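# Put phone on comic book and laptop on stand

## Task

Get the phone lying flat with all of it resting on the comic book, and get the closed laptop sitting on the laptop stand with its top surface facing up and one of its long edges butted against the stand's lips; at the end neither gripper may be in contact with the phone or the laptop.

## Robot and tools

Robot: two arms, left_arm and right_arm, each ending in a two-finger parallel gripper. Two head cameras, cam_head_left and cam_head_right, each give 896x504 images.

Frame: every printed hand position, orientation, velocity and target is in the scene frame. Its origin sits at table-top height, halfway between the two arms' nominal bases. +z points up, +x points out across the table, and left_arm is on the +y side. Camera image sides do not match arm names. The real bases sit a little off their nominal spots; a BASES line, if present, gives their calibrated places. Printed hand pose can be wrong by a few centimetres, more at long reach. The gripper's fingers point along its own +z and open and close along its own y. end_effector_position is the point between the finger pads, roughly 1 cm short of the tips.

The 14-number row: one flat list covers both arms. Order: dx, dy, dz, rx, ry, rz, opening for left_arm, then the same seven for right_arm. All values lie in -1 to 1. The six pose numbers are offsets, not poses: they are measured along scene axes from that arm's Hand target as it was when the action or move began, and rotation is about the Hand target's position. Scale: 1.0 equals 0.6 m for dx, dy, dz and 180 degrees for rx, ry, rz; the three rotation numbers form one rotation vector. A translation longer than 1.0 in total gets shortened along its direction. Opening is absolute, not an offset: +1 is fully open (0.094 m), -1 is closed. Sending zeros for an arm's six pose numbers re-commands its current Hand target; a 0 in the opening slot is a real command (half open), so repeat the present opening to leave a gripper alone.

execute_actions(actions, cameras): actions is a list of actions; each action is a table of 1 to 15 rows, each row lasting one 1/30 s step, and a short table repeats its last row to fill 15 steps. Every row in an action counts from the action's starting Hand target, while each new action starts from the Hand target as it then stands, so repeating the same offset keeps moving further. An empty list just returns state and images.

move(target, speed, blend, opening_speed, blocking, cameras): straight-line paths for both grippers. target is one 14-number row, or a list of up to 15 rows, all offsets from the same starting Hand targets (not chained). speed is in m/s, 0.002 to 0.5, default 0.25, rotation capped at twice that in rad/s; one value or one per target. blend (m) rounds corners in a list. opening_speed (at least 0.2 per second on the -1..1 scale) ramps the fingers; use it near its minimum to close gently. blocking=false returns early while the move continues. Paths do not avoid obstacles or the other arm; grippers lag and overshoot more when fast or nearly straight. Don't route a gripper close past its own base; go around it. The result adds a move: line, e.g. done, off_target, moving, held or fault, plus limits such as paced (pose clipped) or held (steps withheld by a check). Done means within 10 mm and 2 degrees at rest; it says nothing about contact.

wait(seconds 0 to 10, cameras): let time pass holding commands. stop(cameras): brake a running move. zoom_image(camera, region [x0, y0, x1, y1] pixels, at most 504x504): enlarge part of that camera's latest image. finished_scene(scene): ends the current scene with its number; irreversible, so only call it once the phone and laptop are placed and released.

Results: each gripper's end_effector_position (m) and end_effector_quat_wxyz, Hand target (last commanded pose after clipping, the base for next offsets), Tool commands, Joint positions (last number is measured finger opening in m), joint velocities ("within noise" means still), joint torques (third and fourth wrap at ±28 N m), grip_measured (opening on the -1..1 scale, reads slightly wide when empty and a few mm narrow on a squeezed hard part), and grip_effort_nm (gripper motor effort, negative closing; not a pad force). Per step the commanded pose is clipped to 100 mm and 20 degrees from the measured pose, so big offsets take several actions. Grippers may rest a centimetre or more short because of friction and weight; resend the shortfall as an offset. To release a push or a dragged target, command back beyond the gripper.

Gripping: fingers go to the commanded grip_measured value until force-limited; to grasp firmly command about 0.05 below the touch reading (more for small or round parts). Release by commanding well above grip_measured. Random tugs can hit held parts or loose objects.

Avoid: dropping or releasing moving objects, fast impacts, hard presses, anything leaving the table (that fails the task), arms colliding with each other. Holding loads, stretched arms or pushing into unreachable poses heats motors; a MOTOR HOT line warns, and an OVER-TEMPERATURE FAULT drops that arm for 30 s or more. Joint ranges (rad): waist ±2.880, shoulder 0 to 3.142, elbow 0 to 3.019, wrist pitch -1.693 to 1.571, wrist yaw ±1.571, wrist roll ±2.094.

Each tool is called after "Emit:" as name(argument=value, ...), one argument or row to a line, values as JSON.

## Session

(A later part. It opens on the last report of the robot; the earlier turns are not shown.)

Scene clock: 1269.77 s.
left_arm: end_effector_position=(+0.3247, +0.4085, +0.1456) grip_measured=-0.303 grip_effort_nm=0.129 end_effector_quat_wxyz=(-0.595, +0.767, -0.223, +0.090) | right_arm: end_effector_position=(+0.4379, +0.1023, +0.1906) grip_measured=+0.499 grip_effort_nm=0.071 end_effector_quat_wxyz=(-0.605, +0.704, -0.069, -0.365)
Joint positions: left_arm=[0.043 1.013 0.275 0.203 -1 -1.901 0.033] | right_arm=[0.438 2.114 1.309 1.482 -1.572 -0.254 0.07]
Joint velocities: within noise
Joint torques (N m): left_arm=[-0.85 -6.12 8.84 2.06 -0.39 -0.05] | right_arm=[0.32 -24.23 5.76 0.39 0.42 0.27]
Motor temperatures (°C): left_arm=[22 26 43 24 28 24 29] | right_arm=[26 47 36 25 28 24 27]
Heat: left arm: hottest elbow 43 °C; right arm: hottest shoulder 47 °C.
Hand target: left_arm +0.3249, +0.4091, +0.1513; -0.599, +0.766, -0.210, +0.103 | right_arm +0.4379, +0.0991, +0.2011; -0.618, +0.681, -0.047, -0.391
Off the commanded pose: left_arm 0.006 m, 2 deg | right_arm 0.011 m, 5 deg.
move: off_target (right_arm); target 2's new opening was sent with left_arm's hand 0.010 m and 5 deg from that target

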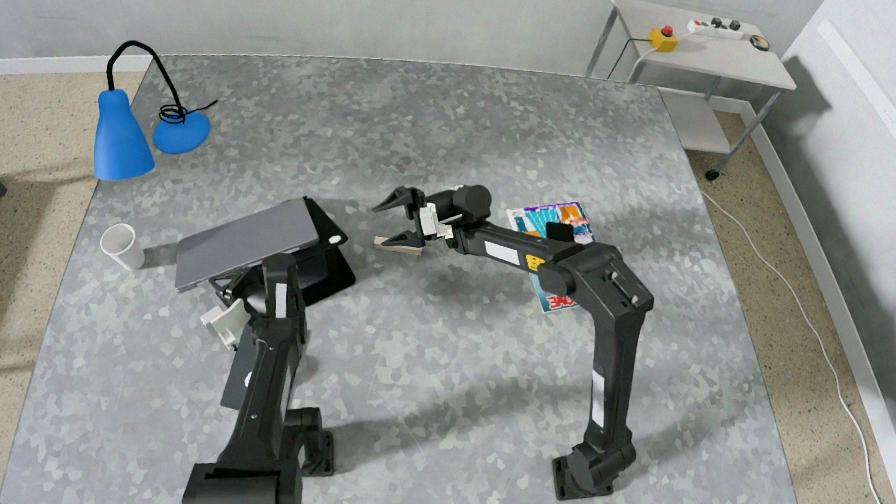

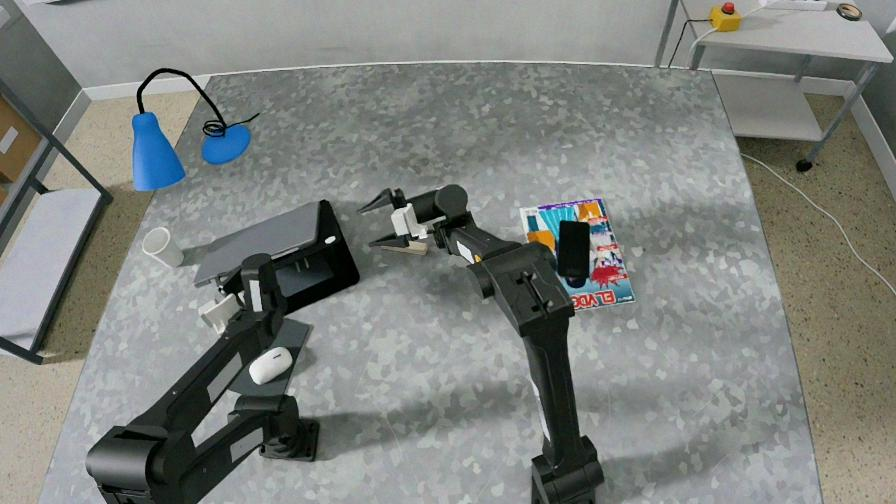

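Emit:
move(
  target=[
    [0,0,0,0,0,0,0.3,0,0,0,0,0,0,0.5],
    [-0.15,-0.12,0.0,0,0,0,0.3,0,0,0,0,0,0,0.5],
  ],
  speed=0.1,
)

Emit:
zoom_image(
  camera="cam_head_left",
  region=[165, 185, 355, 315],
)

Emit:
zoom_image(
  camera="cam_head_right",
  region=[180, 185, 370, 315],
)

Scene clock: 1277.83 s.
left_arm: end_effector_position=(+0.2376, +0.3407, +0.1549) grip_measured=+0.298 grip_effort_nm=0.129 end_effector_quat_wxyz=(-0.640, +0.713, -0.248, +0.146) | right_arm: end_effector_position=(+0.4379, +0.1023, +0.1906) grip_measured=+0.499 grip_effort_nm=0.071 end_effector_quat_wxyz=(-0.605, +0.704, -0.069, -0.365)
Joint positions: left_arm=[-0.404 0.433 0.093 -0.312 -1.34 -2.099 0.061] | right_arm=[0.438 2.114 1.309 1.482 -1.572 -0.254 0.07]
Joint velocities: within noise
Joint torques (N m): left_arm=[-2.73 -1.03 9.89 0.76 -0.53 0] | right_arm=[0.32 -24.23 5.76 0.39 0.42 0.27]
Motor temperatures (°C): left_arm=[22 26 42 24 28 24 28] | right_arm=[26 47 36 25 28 24 27]
Heat: left arm: hottest elbow 42 °C; right arm: hottest shoulder 47 °C.
Hand target: left_arm +0.2349, +0.3371, +0.1512; -0.599, +0.766, -0.210, +0.103 | right_arm +0.4379, +0.0991, +0.2012; -0.618, +0.681, -0.047, -0.391
Off the commanded pose: left_arm 0.006 m, 10 deg | right_arm 0.011 m, 5 deg.
joint sent to its limit (left arm) — joint 6 (wrist roll), lower limit. The joint targets are off in orientation, not in position.
move: off_target (left_arm, right_arm)

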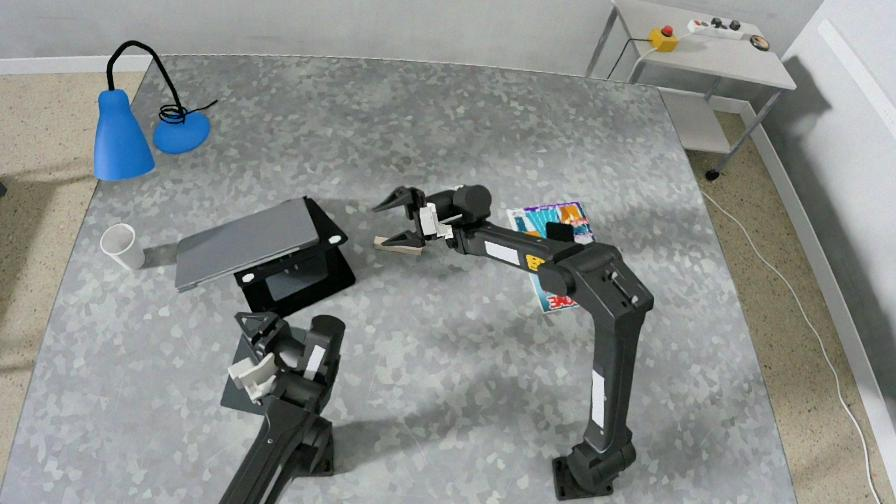

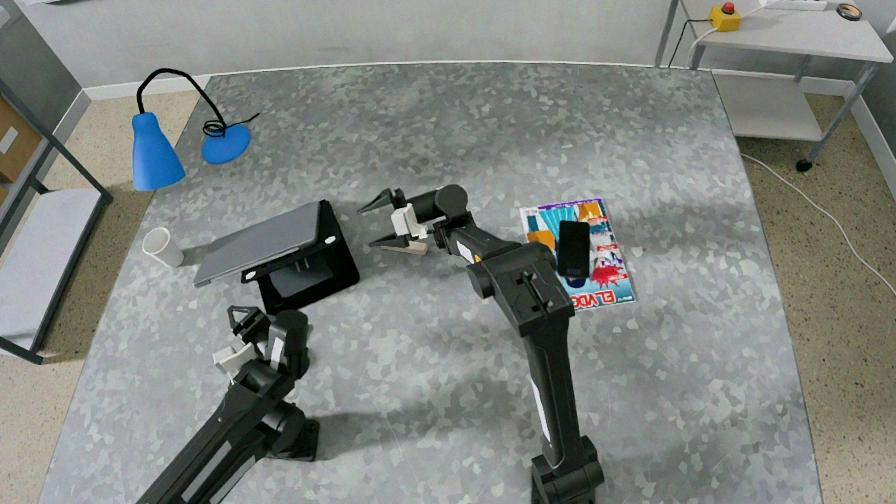

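Scaled by 2.653.

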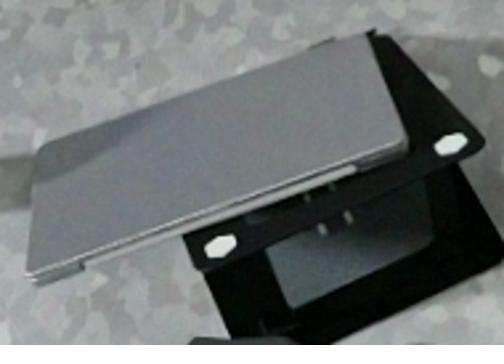

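Scaled by 2.653.

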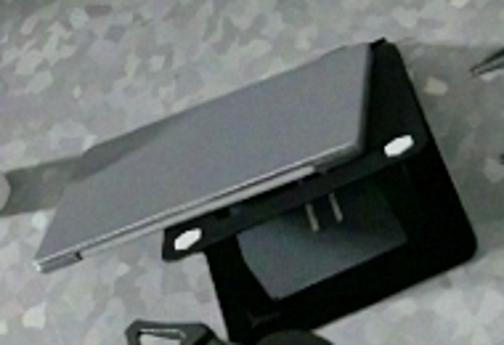

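Emit:
move(
  target=[
    [0.03,-0.14,0.085,0,0,0,-1,0,0,0,0,0,0,0.5],
    [0.11,-0.13,0.09,0,0,0,-1,0,0,0,0,0,0,0.5],
  ],
  speed=0.1,
)

Emit:
zoom_image(
  camera="cam_head_left",
  region=[165, 185, 355, 315],
)

Emit:
zoom_image(
  camera="cam_head_right",
  region=[180, 185, 370, 315],
)

Scene clock: 1292.07 s.
left_arm: end_effector_position=(+0.2849, +0.2671, +0.1818) grip_measured=-0.987 grip_effort_nm=-0.691 end_effector_quat_wxyz=(+0.680, -0.654, +0.282, -0.175) | right_arm: end_effector_position=(+0.4379, +0.1023, +0.1906) grip_measured=+0.499 grip_effort_nm=0.071 end_effector_quat_wxyz=(-0.605, +0.704, -0.069, -0.365)
Joint positions: left_arm=[-0.669 0.851 0.208 -0.042 -1.549 -2.1 0.001] | right_arm=[0.438 2.114 1.309 1.482 -1.572 -0.254 0.07]
Joint velocities: within noise
Joint torques (N m): left_arm=[0.09 -1.2 15.35 1.99 -0.48 -0.05] | right_arm=[0.26 -24.23 5.76 0.38 0.43 0.26]
Motor temperatures (°C): left_arm=[22 25 41 24 28 24 28] | right_arm=[26 47 36 25 27 24 27]
Heat: left arm: hottest elbow 41 °C; right arm: hottest shoulder 47 °C.
Hand target: left_arm +0.3009, +0.2592, +0.2052; +0.599, -0.766, +0.210, -0.103 | right_arm +0.4379, +0.0991, +0.2011; -0.618, +0.681, -0.047, -0.391
Off the commanded pose: left_arm 0.029 m, 20 deg | right_arm 0.011 m, 5 deg.
joint sent to its limit (left arm) — joint 6 (wrist roll), lower limit. The joint targets are off in orientation, not in position.
move: off_target (left_arm, right_arm); limits=paced

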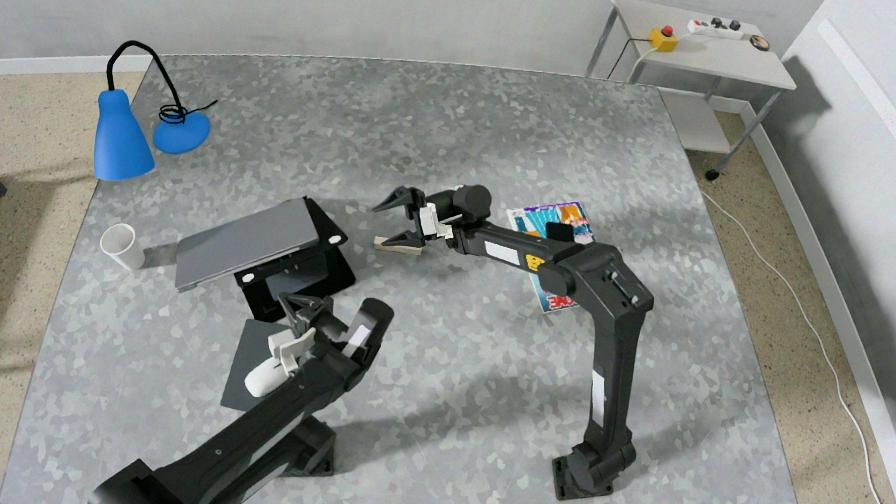

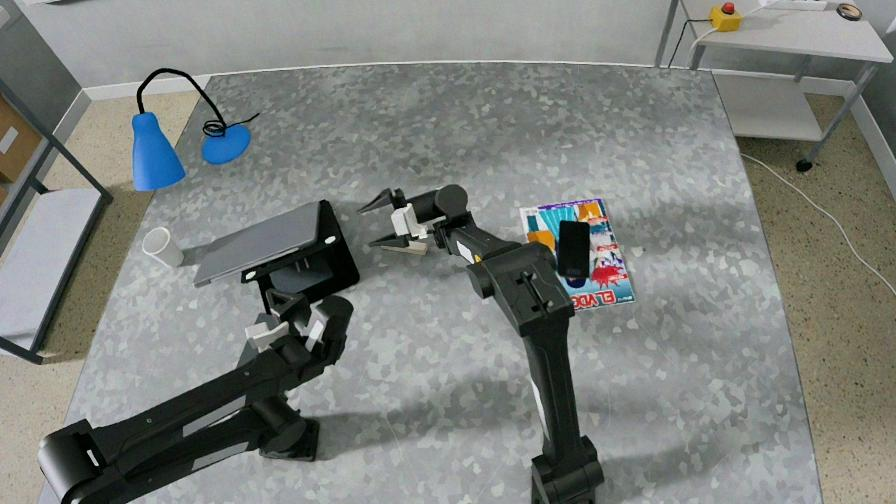

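Scaled by 2.653.

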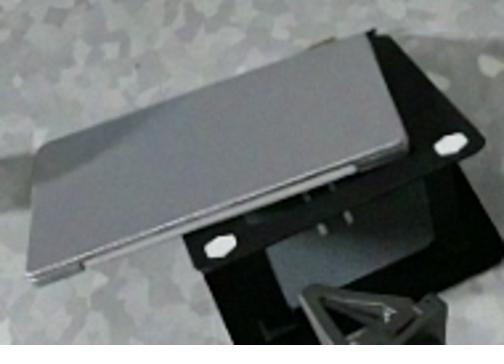

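Scaled by 2.653.

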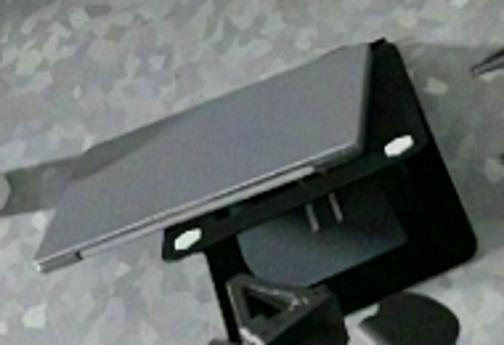

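Emit:
move(
  target=[
    [0.13,0.01,0.01,0,0,0,-1,0,0,0,0,0,0,0.5],
  ],
  speed=0.06,
)

Emit:
zoom_image(
  camera="cam_head_left",
  region=[165, 185, 355, 315],
)

Emit:
zoom_image(
  camera="cam_head_right",
  region=[180, 185, 370, 315],
)

Scene clock: 1297.40 s.
left_arm: end_effector_position=(+0.3598, +0.2694, +0.1904) grip_measured=-0.987 grip_effort_nm=-0.691 end_effector_quat_wxyz=(+0.652, -0.693, +0.275, -0.140) | right_arm: end_effector_position=(+0.4379, +0.1023, +0.1906) grip_measured=+0.499 grip_effort_nm=0.061 end_effector_quat_wxyz=(-0.605, +0.704, -0.069, -0.365)
Joint positions: left_arm=[-0.485 1.092 0.412 -0.022 -1.397 -2.1 0.001] | right_arm=[0.438 2.114 1.309 1.482 -1.572 -0.254 0.07]
Joint velocities: within noise
Joint torques (N m): left_arm=[-0.21 -5.13 15.02 1.25 -0.38 -0.02] | right_arm=[0.26 -24.23 5.75 0.38 0.43 0.26]
Motor temperatures (°C): left_arm=[22 25 41 24 28 24 28] | right_arm=[26 47 36 25 27 24 27]
Heat: left arm: hottest elbow 41 °C; right arm: hottest shoulder 47 °C.
Hand target: left_arm +0.3788, +0.2652, +0.2111; +0.599, -0.766, +0.210, -0.103 | right_arm +0.4379, +0.0991, +0.2011; -0.618, +0.681, -0.047, -0.391
Off the commanded pose: left_arm 0.029 m, 13 deg | right_arm 0.011 m, 5 deg.
joint sent to its limit (left arm) — joint 6 (wrist roll), lower limit. The joint targets are off in orientation, not in position.
move: off_target (left_arm, right_arm)

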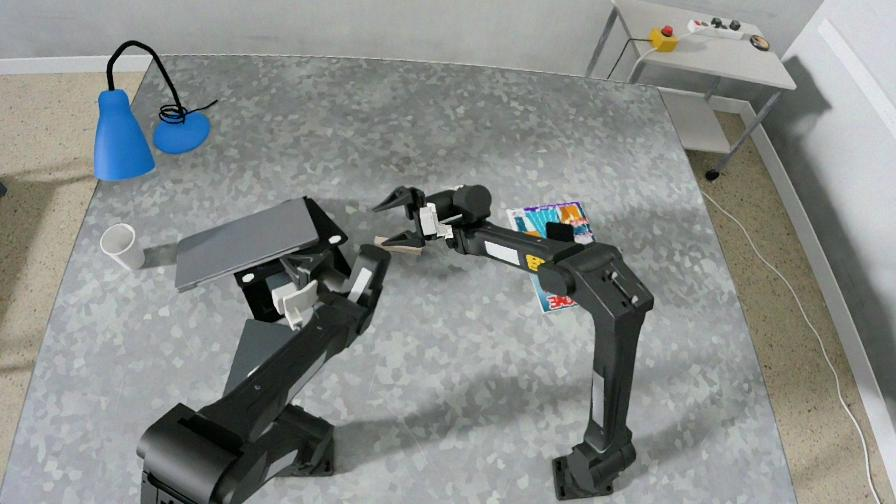

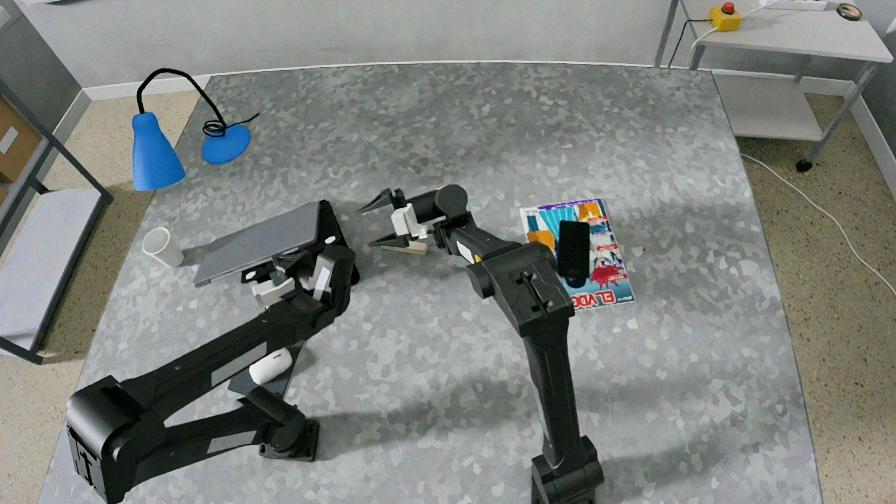

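Scaled by 2.653.

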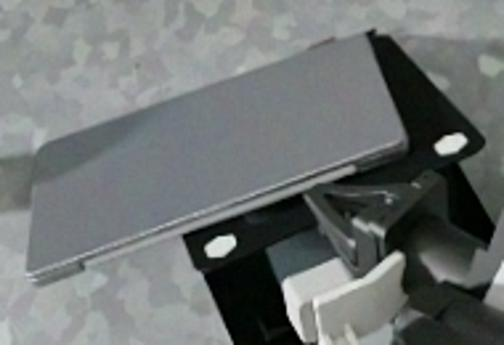

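Scaled by 2.653.

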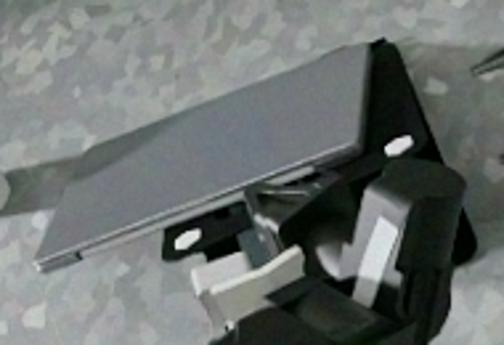

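Emit:
move(
  target=[
    [0.04,-0.01,0.0,0,0,0,-1,0,0,0,0,0,0,0.5],
  ],
  speed=0.05,
)

Emit:
zoom_image(
  camera="cam_head_left",
  region=[165, 185, 355, 315],
)

Emit:
zoom_image(
  camera="cam_head_right",
  region=[180, 185, 370, 315],
)

Scene clock: 1303.07 s.
left_arm: end_effector_position=(+0.3824, +0.2633, +0.1902) grip_measured=-0.987 grip_effort_nm=-0.691 end_effector_quat_wxyz=(+0.649, -0.695, +0.279, -0.132) | right_arm: end_effector_position=(+0.4379, +0.1023, +0.1906) grip_measured=+0.499 grip_effort_nm=0.066 end_effector_quat_wxyz=(-0.605, +0.704, -0.069, -0.365)
Joint positions: left_arm=[-0.468 1.171 0.473 -0.022 -1.382 -2.1 0.001] | right_arm=[0.438 2.114 1.309 1.482 -1.572 -0.254 0.07]
Joint velocities: within noise
Joint torques (N m): left_arm=[0.5 -6.59 14.76 1.43 -0.38 -0.01] | right_arm=[0.32 -24.23 5.76 0.39 0.42 0.27]
Motor temperatures (°C): left_arm=[22 25 42 24 28 24 28] | right_arm=[26 47 36 25 27 24 27]
Heat: left arm: hottest elbow 42 °C; right arm: hottest shoulder 47 °C.
Hand target: left_arm +0.4029, +0.2592, +0.2112; +0.599, -0.766, +0.210, -0.103 | right_arm +0.4379, +0.0991, +0.2011; -0.618, +0.681, -0.047, -0.391
Off the commanded pose: left_arm 0.029 m, 13 deg | right_arm 0.011 m, 5 deg.
joint sent to its limit (left arm) — joint 6 (wrist roll), lower limit. The joint targets are off in orientation, not in position.
move: off_target (left_arm, right_arm)

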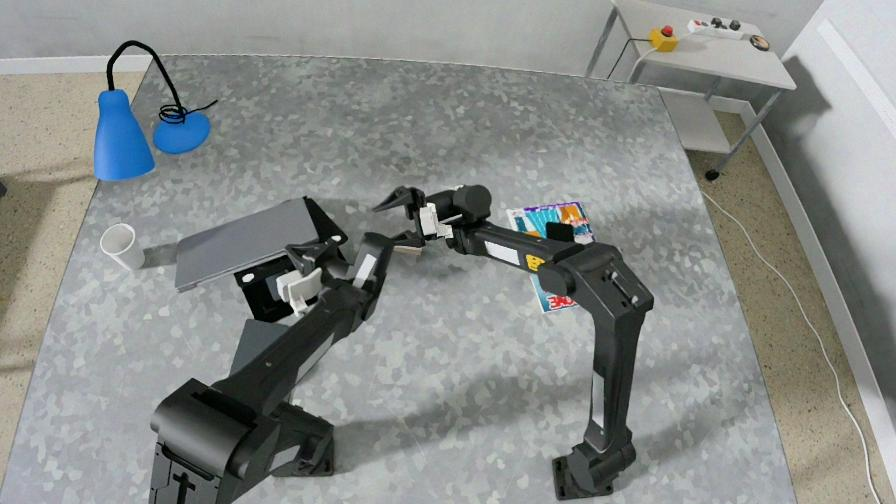

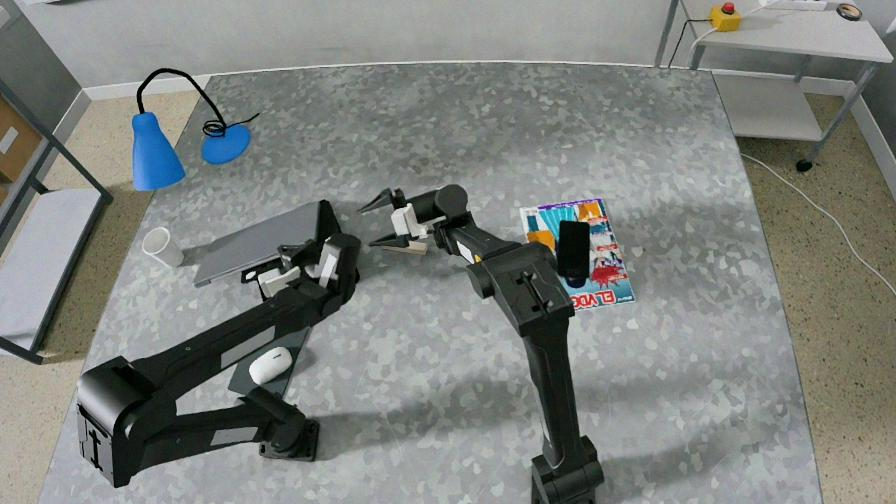

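Scaled by 2.653.

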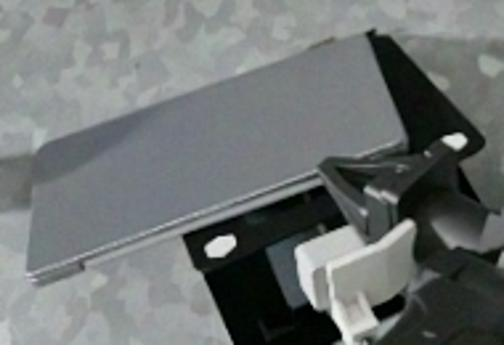

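Scaled by 2.653.

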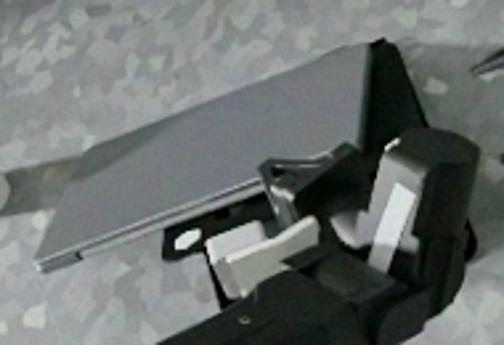

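Emit:
move(
  target=[
    [-0.06,0.01,0.01,0,0,0,-1,0,0,0,0,0,0,0.5],
    [-0.065,0.01,-0.04,0,0,0,-1,0,0,0,0,0,0,0.5],
    [0.02,-0.01,-0.04,0,0,0,-1,0,0,0,0,0,0,0.5],
  ],
  speed=0.06,
)

Emit:
zoom_image(
  camera="cam_head_left",
  region=[165, 185, 355, 315],
)

Emit:
zoom_image(
  camera="cam_head_right",
  region=[180, 185, 370, 315],
)

Scene clock: 1315.97 s.
left_arm: end_effector_position=(+0.3947, +0.2572, +0.1694) grip_measured=-0.987 grip_effort_nm=-0.686 end_effector_quat_wxyz=(+0.649, -0.695, +0.279, -0.132) | right_arm: end_effector_position=(+0.4379, +0.1023, +0.1906) grip_measured=+0.499 grip_effort_nm=0.066 end_effector_quat_wxyz=(-0.605, +0.704, -0.069, -0.365)
Joint positions: left_arm=[-0.47 1.274 0.478 0.078 -1.383 -2.1 0.001] | right_arm=[0.438 2.114 1.309 1.482 -1.572 -0.254 0.07]
Joint velocities: within noise
Joint torques (N m): left_arm=[-0.85 -7.88 13.55 1.94 -0.39 -0.04] | right_arm=[0.26 -24.12 5.78 0.39 0.43 0.26]
Motor temperatures (°C): left_arm=[22 25 42 24 28 24 28] | right_arm=[26 47 36 25 27 24 26]
Heat: left arm: hottest elbow 42 °C; right arm: hottest shoulder 47 °C.
Hand target: left_arm +0.4149, +0.2531, +0.1872; +0.599, -0.766, +0.210, -0.103 | right_arm +0.4379, +0.0991, +0.2011; -0.618, +0.681, -0.047, -0.391
Off the commanded pose: left_arm 0.027 m, 13 deg | right_arm 0.011 m, 5 deg.
joint sent to its limit (left arm) — joint 6 (wrist roll), lower limit. The joint targets are off in orientation, not in position.
move: off_target (left_arm, right_arm)

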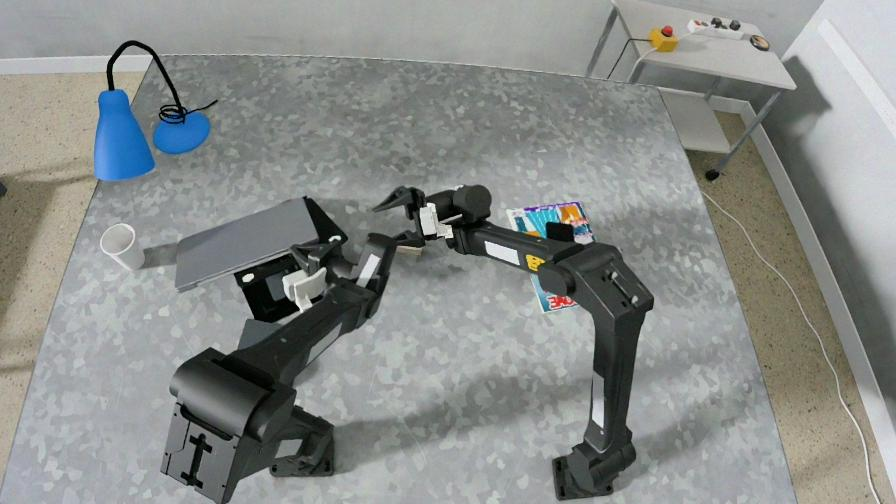

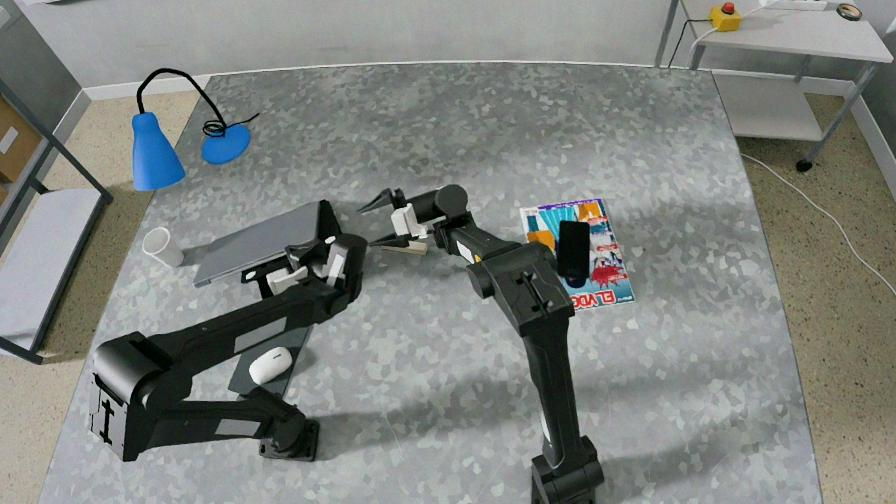

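Scaled by 2.653.

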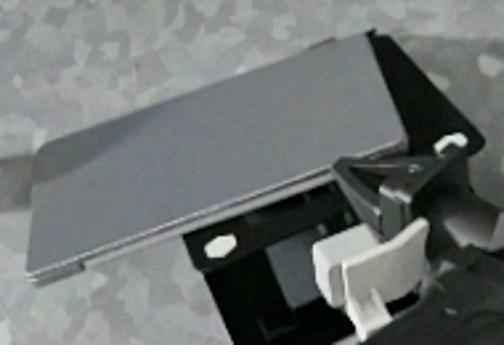

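Scaled by 2.653.

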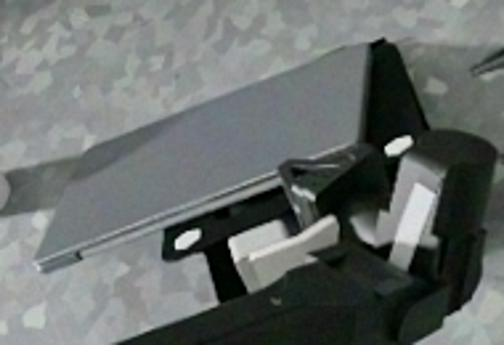

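Emit:
move(
  target=[
    [0.05,-0.0,-0.02,0,0,0,-1,0,0,0,0,0,0,0.5],
  ],
  speed=0.05,
)

Emit:
zoom_image(
  camera="cam_head_left",
  region=[165, 185, 355, 315],
)

Emit:
zoom_image(
  camera="cam_head_right",
  region=[180, 185, 370, 315],
)

Scene clock: 1321.03 s.
left_arm: end_effector_position=(+0.4262, +0.2550, +0.1675) grip_measured=-0.987 grip_effort_nm=-0.681 end_effector_quat_wxyz=(-0.645, +0.704, -0.263, +0.136) | right_arm: end_effector_position=(+0.4379, +0.1023, +0.1906) grip_measured=+0.499 grip_effort_nm=0.061 end_effector_quat_wxyz=(-0.605, +0.704, -0.069, -0.365)
Joint positions: left_arm=[-0.436 1.369 0.554 0.121 -1.366 -2.103 0.001] | right_arm=[0.438 2.114 1.309 1.482 -1.572 -0.254 0.07]
Joint velocities: within noise
Joint torques (N m): left_arm=[-0.38 -7.18 12.78 1.57 -0.15 0.07] | right_arm=[0.26 -24.23 5.75 0.4 0.43 0.26]
Motor temperatures (°C): left_arm=[22 25 43 24 28 24 28] | right_arm=[26 47 36 25 27 24 26]
Heat: left arm: hottest elbow 43 °C; right arm: hottest shoulder 47 °C.
Hand target: left_arm +0.4449, +0.2532, +0.1752; -0.599, +0.766, -0.210, +0.103 | right_arm +0.4379, +0.0991, +0.2011; -0.618, +0.681, -0.047, -0.391
Off the commanded pose: left_arm 0.020 m, 11 deg | right_arm 0.011 m, 5 deg.
joint sent to its limit (left arm) — joint 6 (wrist roll), lower limit. The joint targets are off in orientation, not in position.
move: off_target (left_arm, right_arm)

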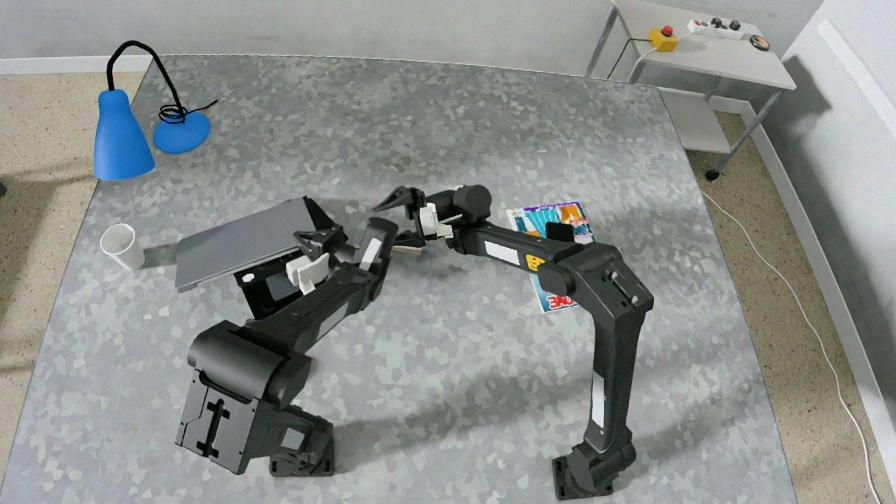

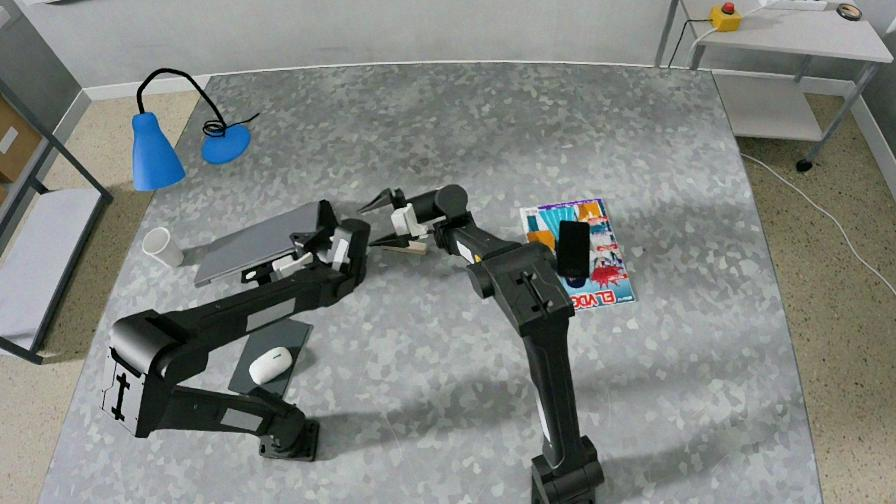

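Scaled by 2.653.

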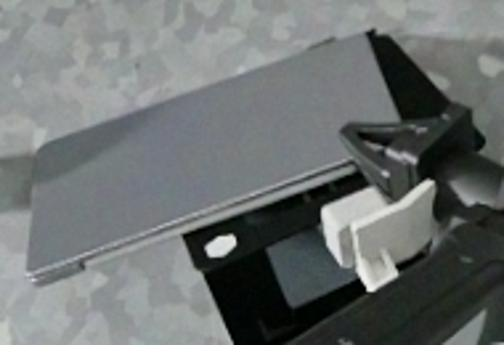

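Scaled by 2.653.

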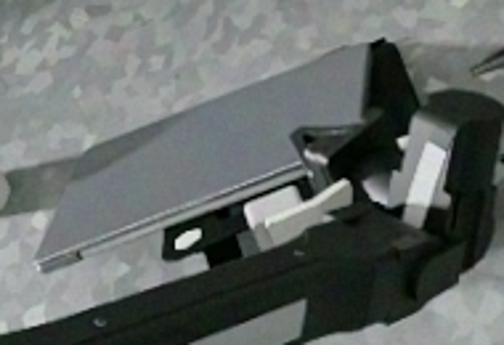

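Emit:
move(
  target=[
    [-0.12,0.01,0.01,0,0,0,-1,0,0,0,0,0,0,0.5],
    [-0.12,0.01,-0.03,0,0,0,-1,0,0,0,0,0,0,0.5],
    [-0.03,0.0,-0.035,0,0,0,-1,0,0,0,0,0,0,0.5],
  ],
  speed=0.07,
)

Emit:
zoom_image(
  camera="cam_head_left",
  region=[165, 185, 355, 315],
)

Emit:
zoom_image(
  camera="cam_head_right",
  region=[180, 185, 370, 315],
)

Scene clock: 1326.57 s.
left_arm: end_effector_position=(+0.4108, +0.2509, +0.1627) grip_measured=-0.987 grip_effort_nm=-0.667 end_effector_quat_wxyz=(+0.653, -0.700, +0.242, -0.159) | right_arm: end_effector_position=(+0.4379, +0.1023, +0.1906) grip_measured=+0.499 grip_effort_nm=0.066 end_effector_quat_wxyz=(-0.605, +0.704, -0.069, -0.365)
Joint positions: left_arm=[-0.468 1.367 0.498 0.234 -1.407 -2.107 0.001] | right_arm=[0.438 2.114 1.309 1.482 -1.572 -0.254 0.07]
Joint velocities: within noise
Joint torques (N m): left_arm=[0.56 -5.25 11.06 1.22 0.52 0.11] | right_arm=[0.32 -24.18 5.76 0.39 0.42 0.27]
Motor temperatures (°C): left_arm=[22 25 42 24 28 24 28] | right_arm=[26 47 36 25 27 24 26]
Heat: left arm: hottest elbow 42 °C; right arm: hottest shoulder 47 °C.
Hand target: left_arm +0.4269, +0.2530, +0.1542; +0.599, -0.766, +0.210, -0.103 | right_arm +0.4379, +0.0991, +0.2011; -0.618, +0.681, -0.047, -0.391
Off the commanded pose: left_arm 0.018 m, 12 deg | right_arm 0.011 m, 5 deg.
joint sent to its limit (left arm) — joint 6 (wrist roll), lower limit. The joint targets are off in orientation, not in position.
move: off_target (left_arm, right_arm)

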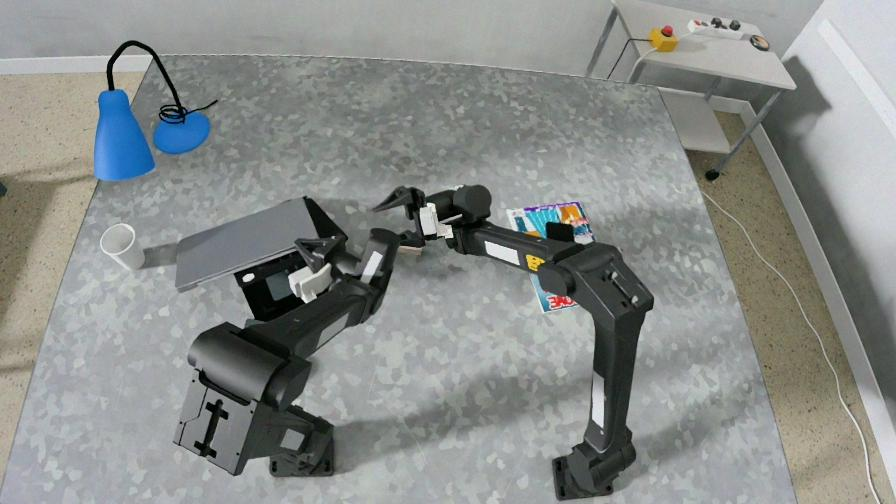

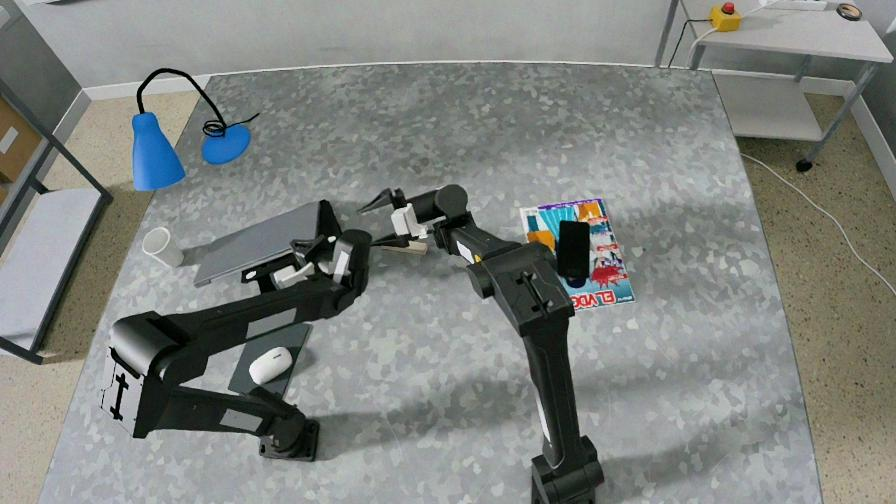

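Scaled by 2.653.

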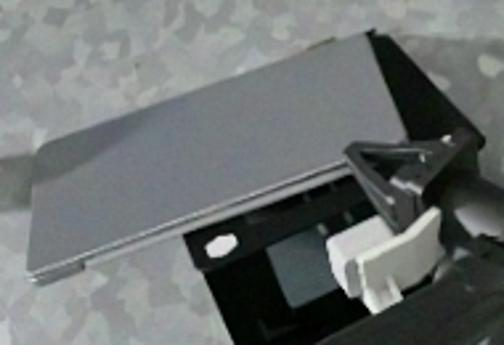

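Scaled by 2.653.

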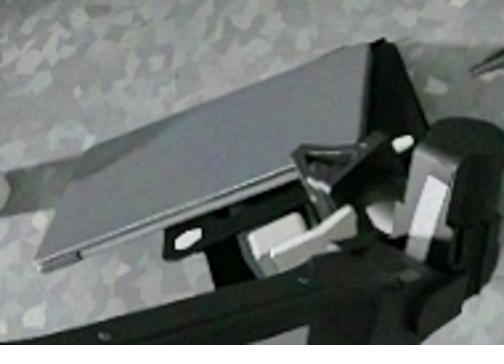

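Emit:
move(
  target=[
    [-0.1,0.01,-0.0,0,0,0,-1,0,0,0,0,0,0,0.5],
    [-0.1,0.01,-0.01,0,0,0,-1,0,0,0,0,0,0,0.5],
  ],
  speed=0.08,
)

Emit:
zoom_image(
  camera="cam_head_left",
  region=[165, 185, 355, 315],
)

Emit:
zoom_image(
  camera="cam_head_right",
  region=[180, 185, 370, 315],
)

Scene clock: 1331.37 s.
left_arm: end_effector_position=(+0.3715, +0.2624, +0.1544) grip_measured=-0.987 grip_effort_nm=-0.667 end_effector_quat_wxyz=(+0.659, -0.694, +0.242, -0.160) | right_arm: end_effector_position=(+0.4379, +0.1023, +0.1906) grip_measured=+0.499 grip_effort_nm=0.061 end_effector_quat_wxyz=(-0.605, +0.704, -0.069, -0.365)
Joint positions: left_arm=[-0.492 1.29 0.384 0.268 -1.433 -2.107 0.001] | right_arm=[0.438 2.114 1.309 1.482 -1.572 -0.254 0.07]
Joint velocities: within noise
Joint torques (N m): left_arm=[-2.67 -7 5.68 1.4 -0.38 0.07] | right_arm=[0.26 -24.23 5.75 0.38 0.43 0.27]
Motor temperatures (°C): left_arm=[22 25 42 24 28 24 28] | right_arm=[26 47 36 25 27 24 26]
Heat: left arm: hottest elbow 42 °C; right arm: hottest shoulder 47 °C.
Hand target: left_arm +0.3669, +0.2591, +0.1482; +0.599, -0.766, +0.210, -0.103 | right_arm +0.4379, +0.0991, +0.2011; -0.618, +0.681, -0.047, -0.391
Off the commanded pose: left_arm 0.008 m, 13 deg | right_arm 0.011 m, 5 deg.
joint sent to its limit (left arm) — joint 6 (wrist roll), lower limit. The joint targets are off in orientation, not in position.
move: off_target (left_arm, right_arm)

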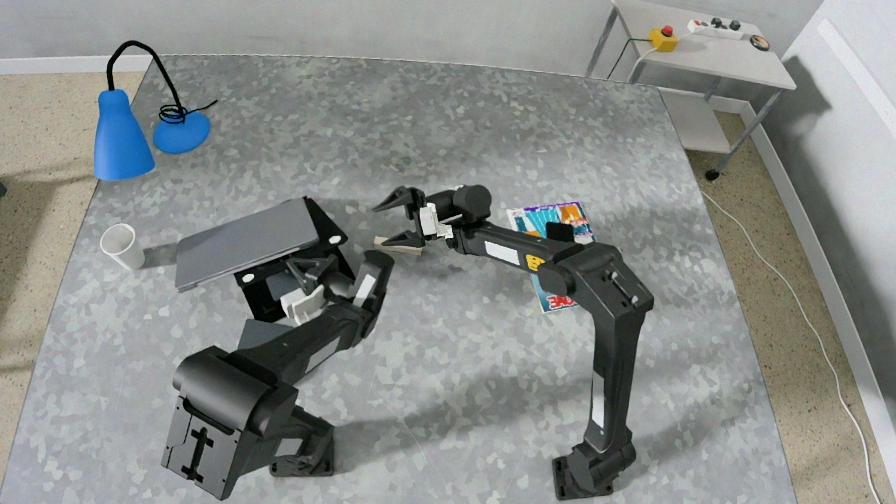

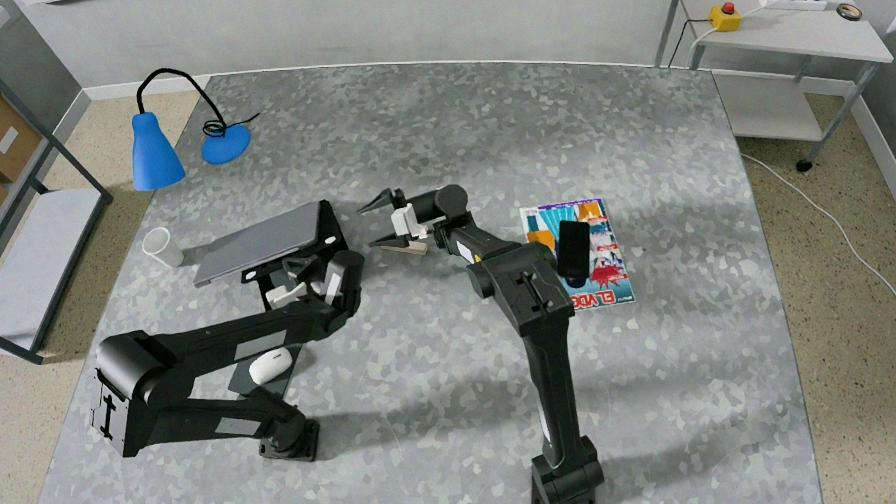

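Scaled by 2.653.

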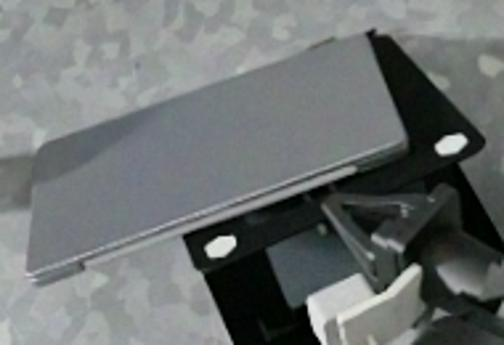

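Scaled by 2.653.

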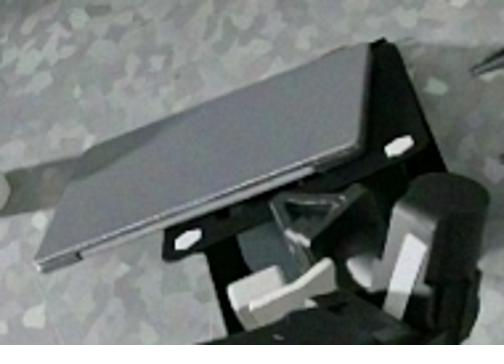

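Emit:
move(
  target=[
    [0.0,0.0,0.02,0,0,0,-1,0,0,0,0,0,0,0.5],
    [0.07,0.01,0.01,0,0,0,-1,0,0,0,0,0,0,0.5],
  ],
  speed=0.04,
)

Emit:
zoom_image(
  camera="cam_head_left",
  region=[165, 185, 355, 315],
)

Emit:
zoom_image(
  camera="cam_head_right",
  region=[180, 185, 370, 315],
)

Scene clock: 1339.87 s.
left_arm: end_effector_position=(+0.3934, +0.2641, +0.1585) grip_measured=-0.987 grip_effort_nm=-0.662 end_effector_quat_wxyz=(+0.651, -0.703, +0.241, -0.157) | right_arm: end_effector_position=(+0.4379, +0.1023, +0.1906) grip_measured=+0.499 grip_effort_nm=0.066 end_effector_quat_wxyz=(-0.605, +0.704, -0.069, -0.365)
Joint positions: left_arm=[-0.453 1.32 0.443 0.239 -1.394 -2.107 0.001] | right_arm=[0.438 2.114 1.309 1.482 -1.572 -0.254 0.07]
Joint velocities: within noise
Joint torques (N m): left_arm=[0.15 -4.48 11.23 0.81 0.43 0.07] | right_arm=[0.21 -24.18 5.78 0.38 0.42 0.27]
Motor temperatures (°C): left_arm=[22 25 41 24 28 24 28] | right_arm=[26 47 36 25 27 24 26]
Heat: left arm: hottest elbow 41 °C; right arm: hottest shoulder 47 °C.
Hand target: left_arm +0.4089, +0.2650, +0.1542; +0.599, -0.766, +0.210, -0.103 | right_arm +0.4379, +0.0991, +0.2011; -0.618, +0.681, -0.047, -0.391
Off the commanded pose: left_arm 0.016 m, 12 deg | right_arm 0.011 m, 5 deg.
joint sent to its limit (left arm) — joint 6 (wrist roll), lower limit. The joint targets are off in orientation, not in position.
move: off_target (left_arm, right_arm)

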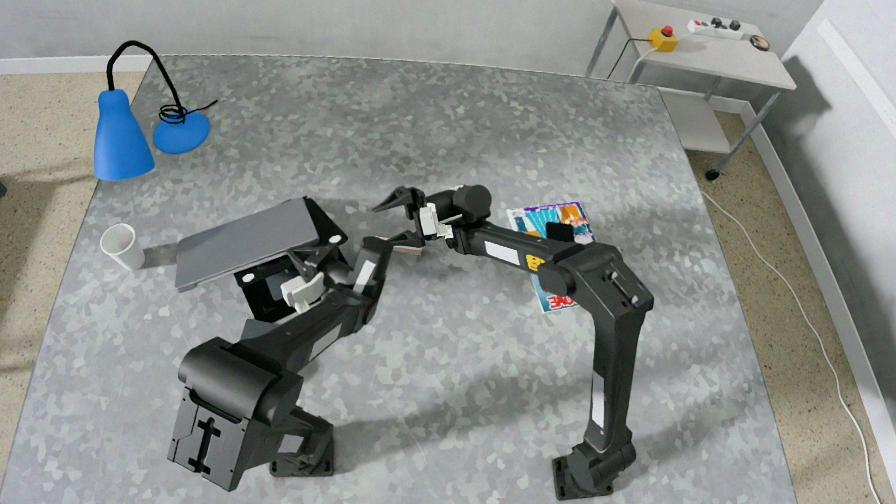

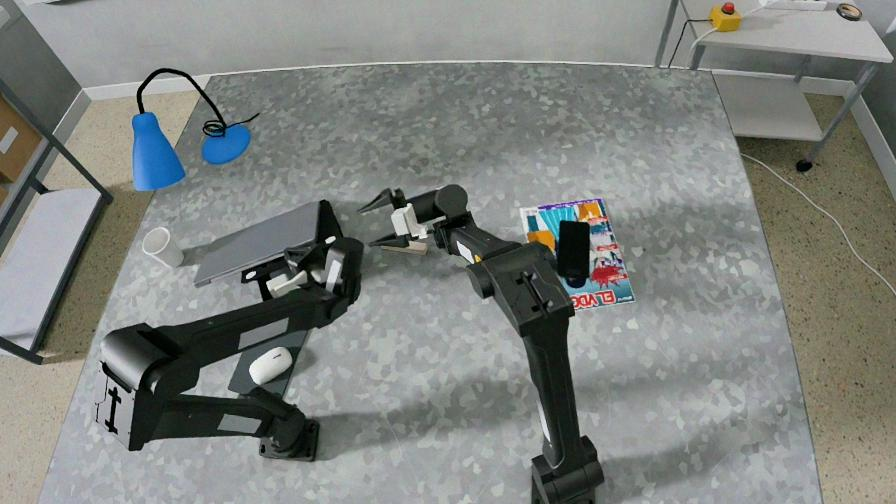

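Scaled by 2.653.

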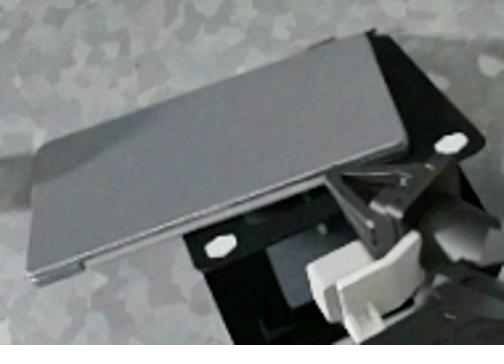

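Scaled by 2.653.

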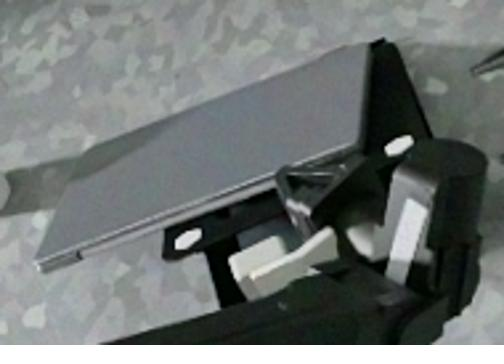

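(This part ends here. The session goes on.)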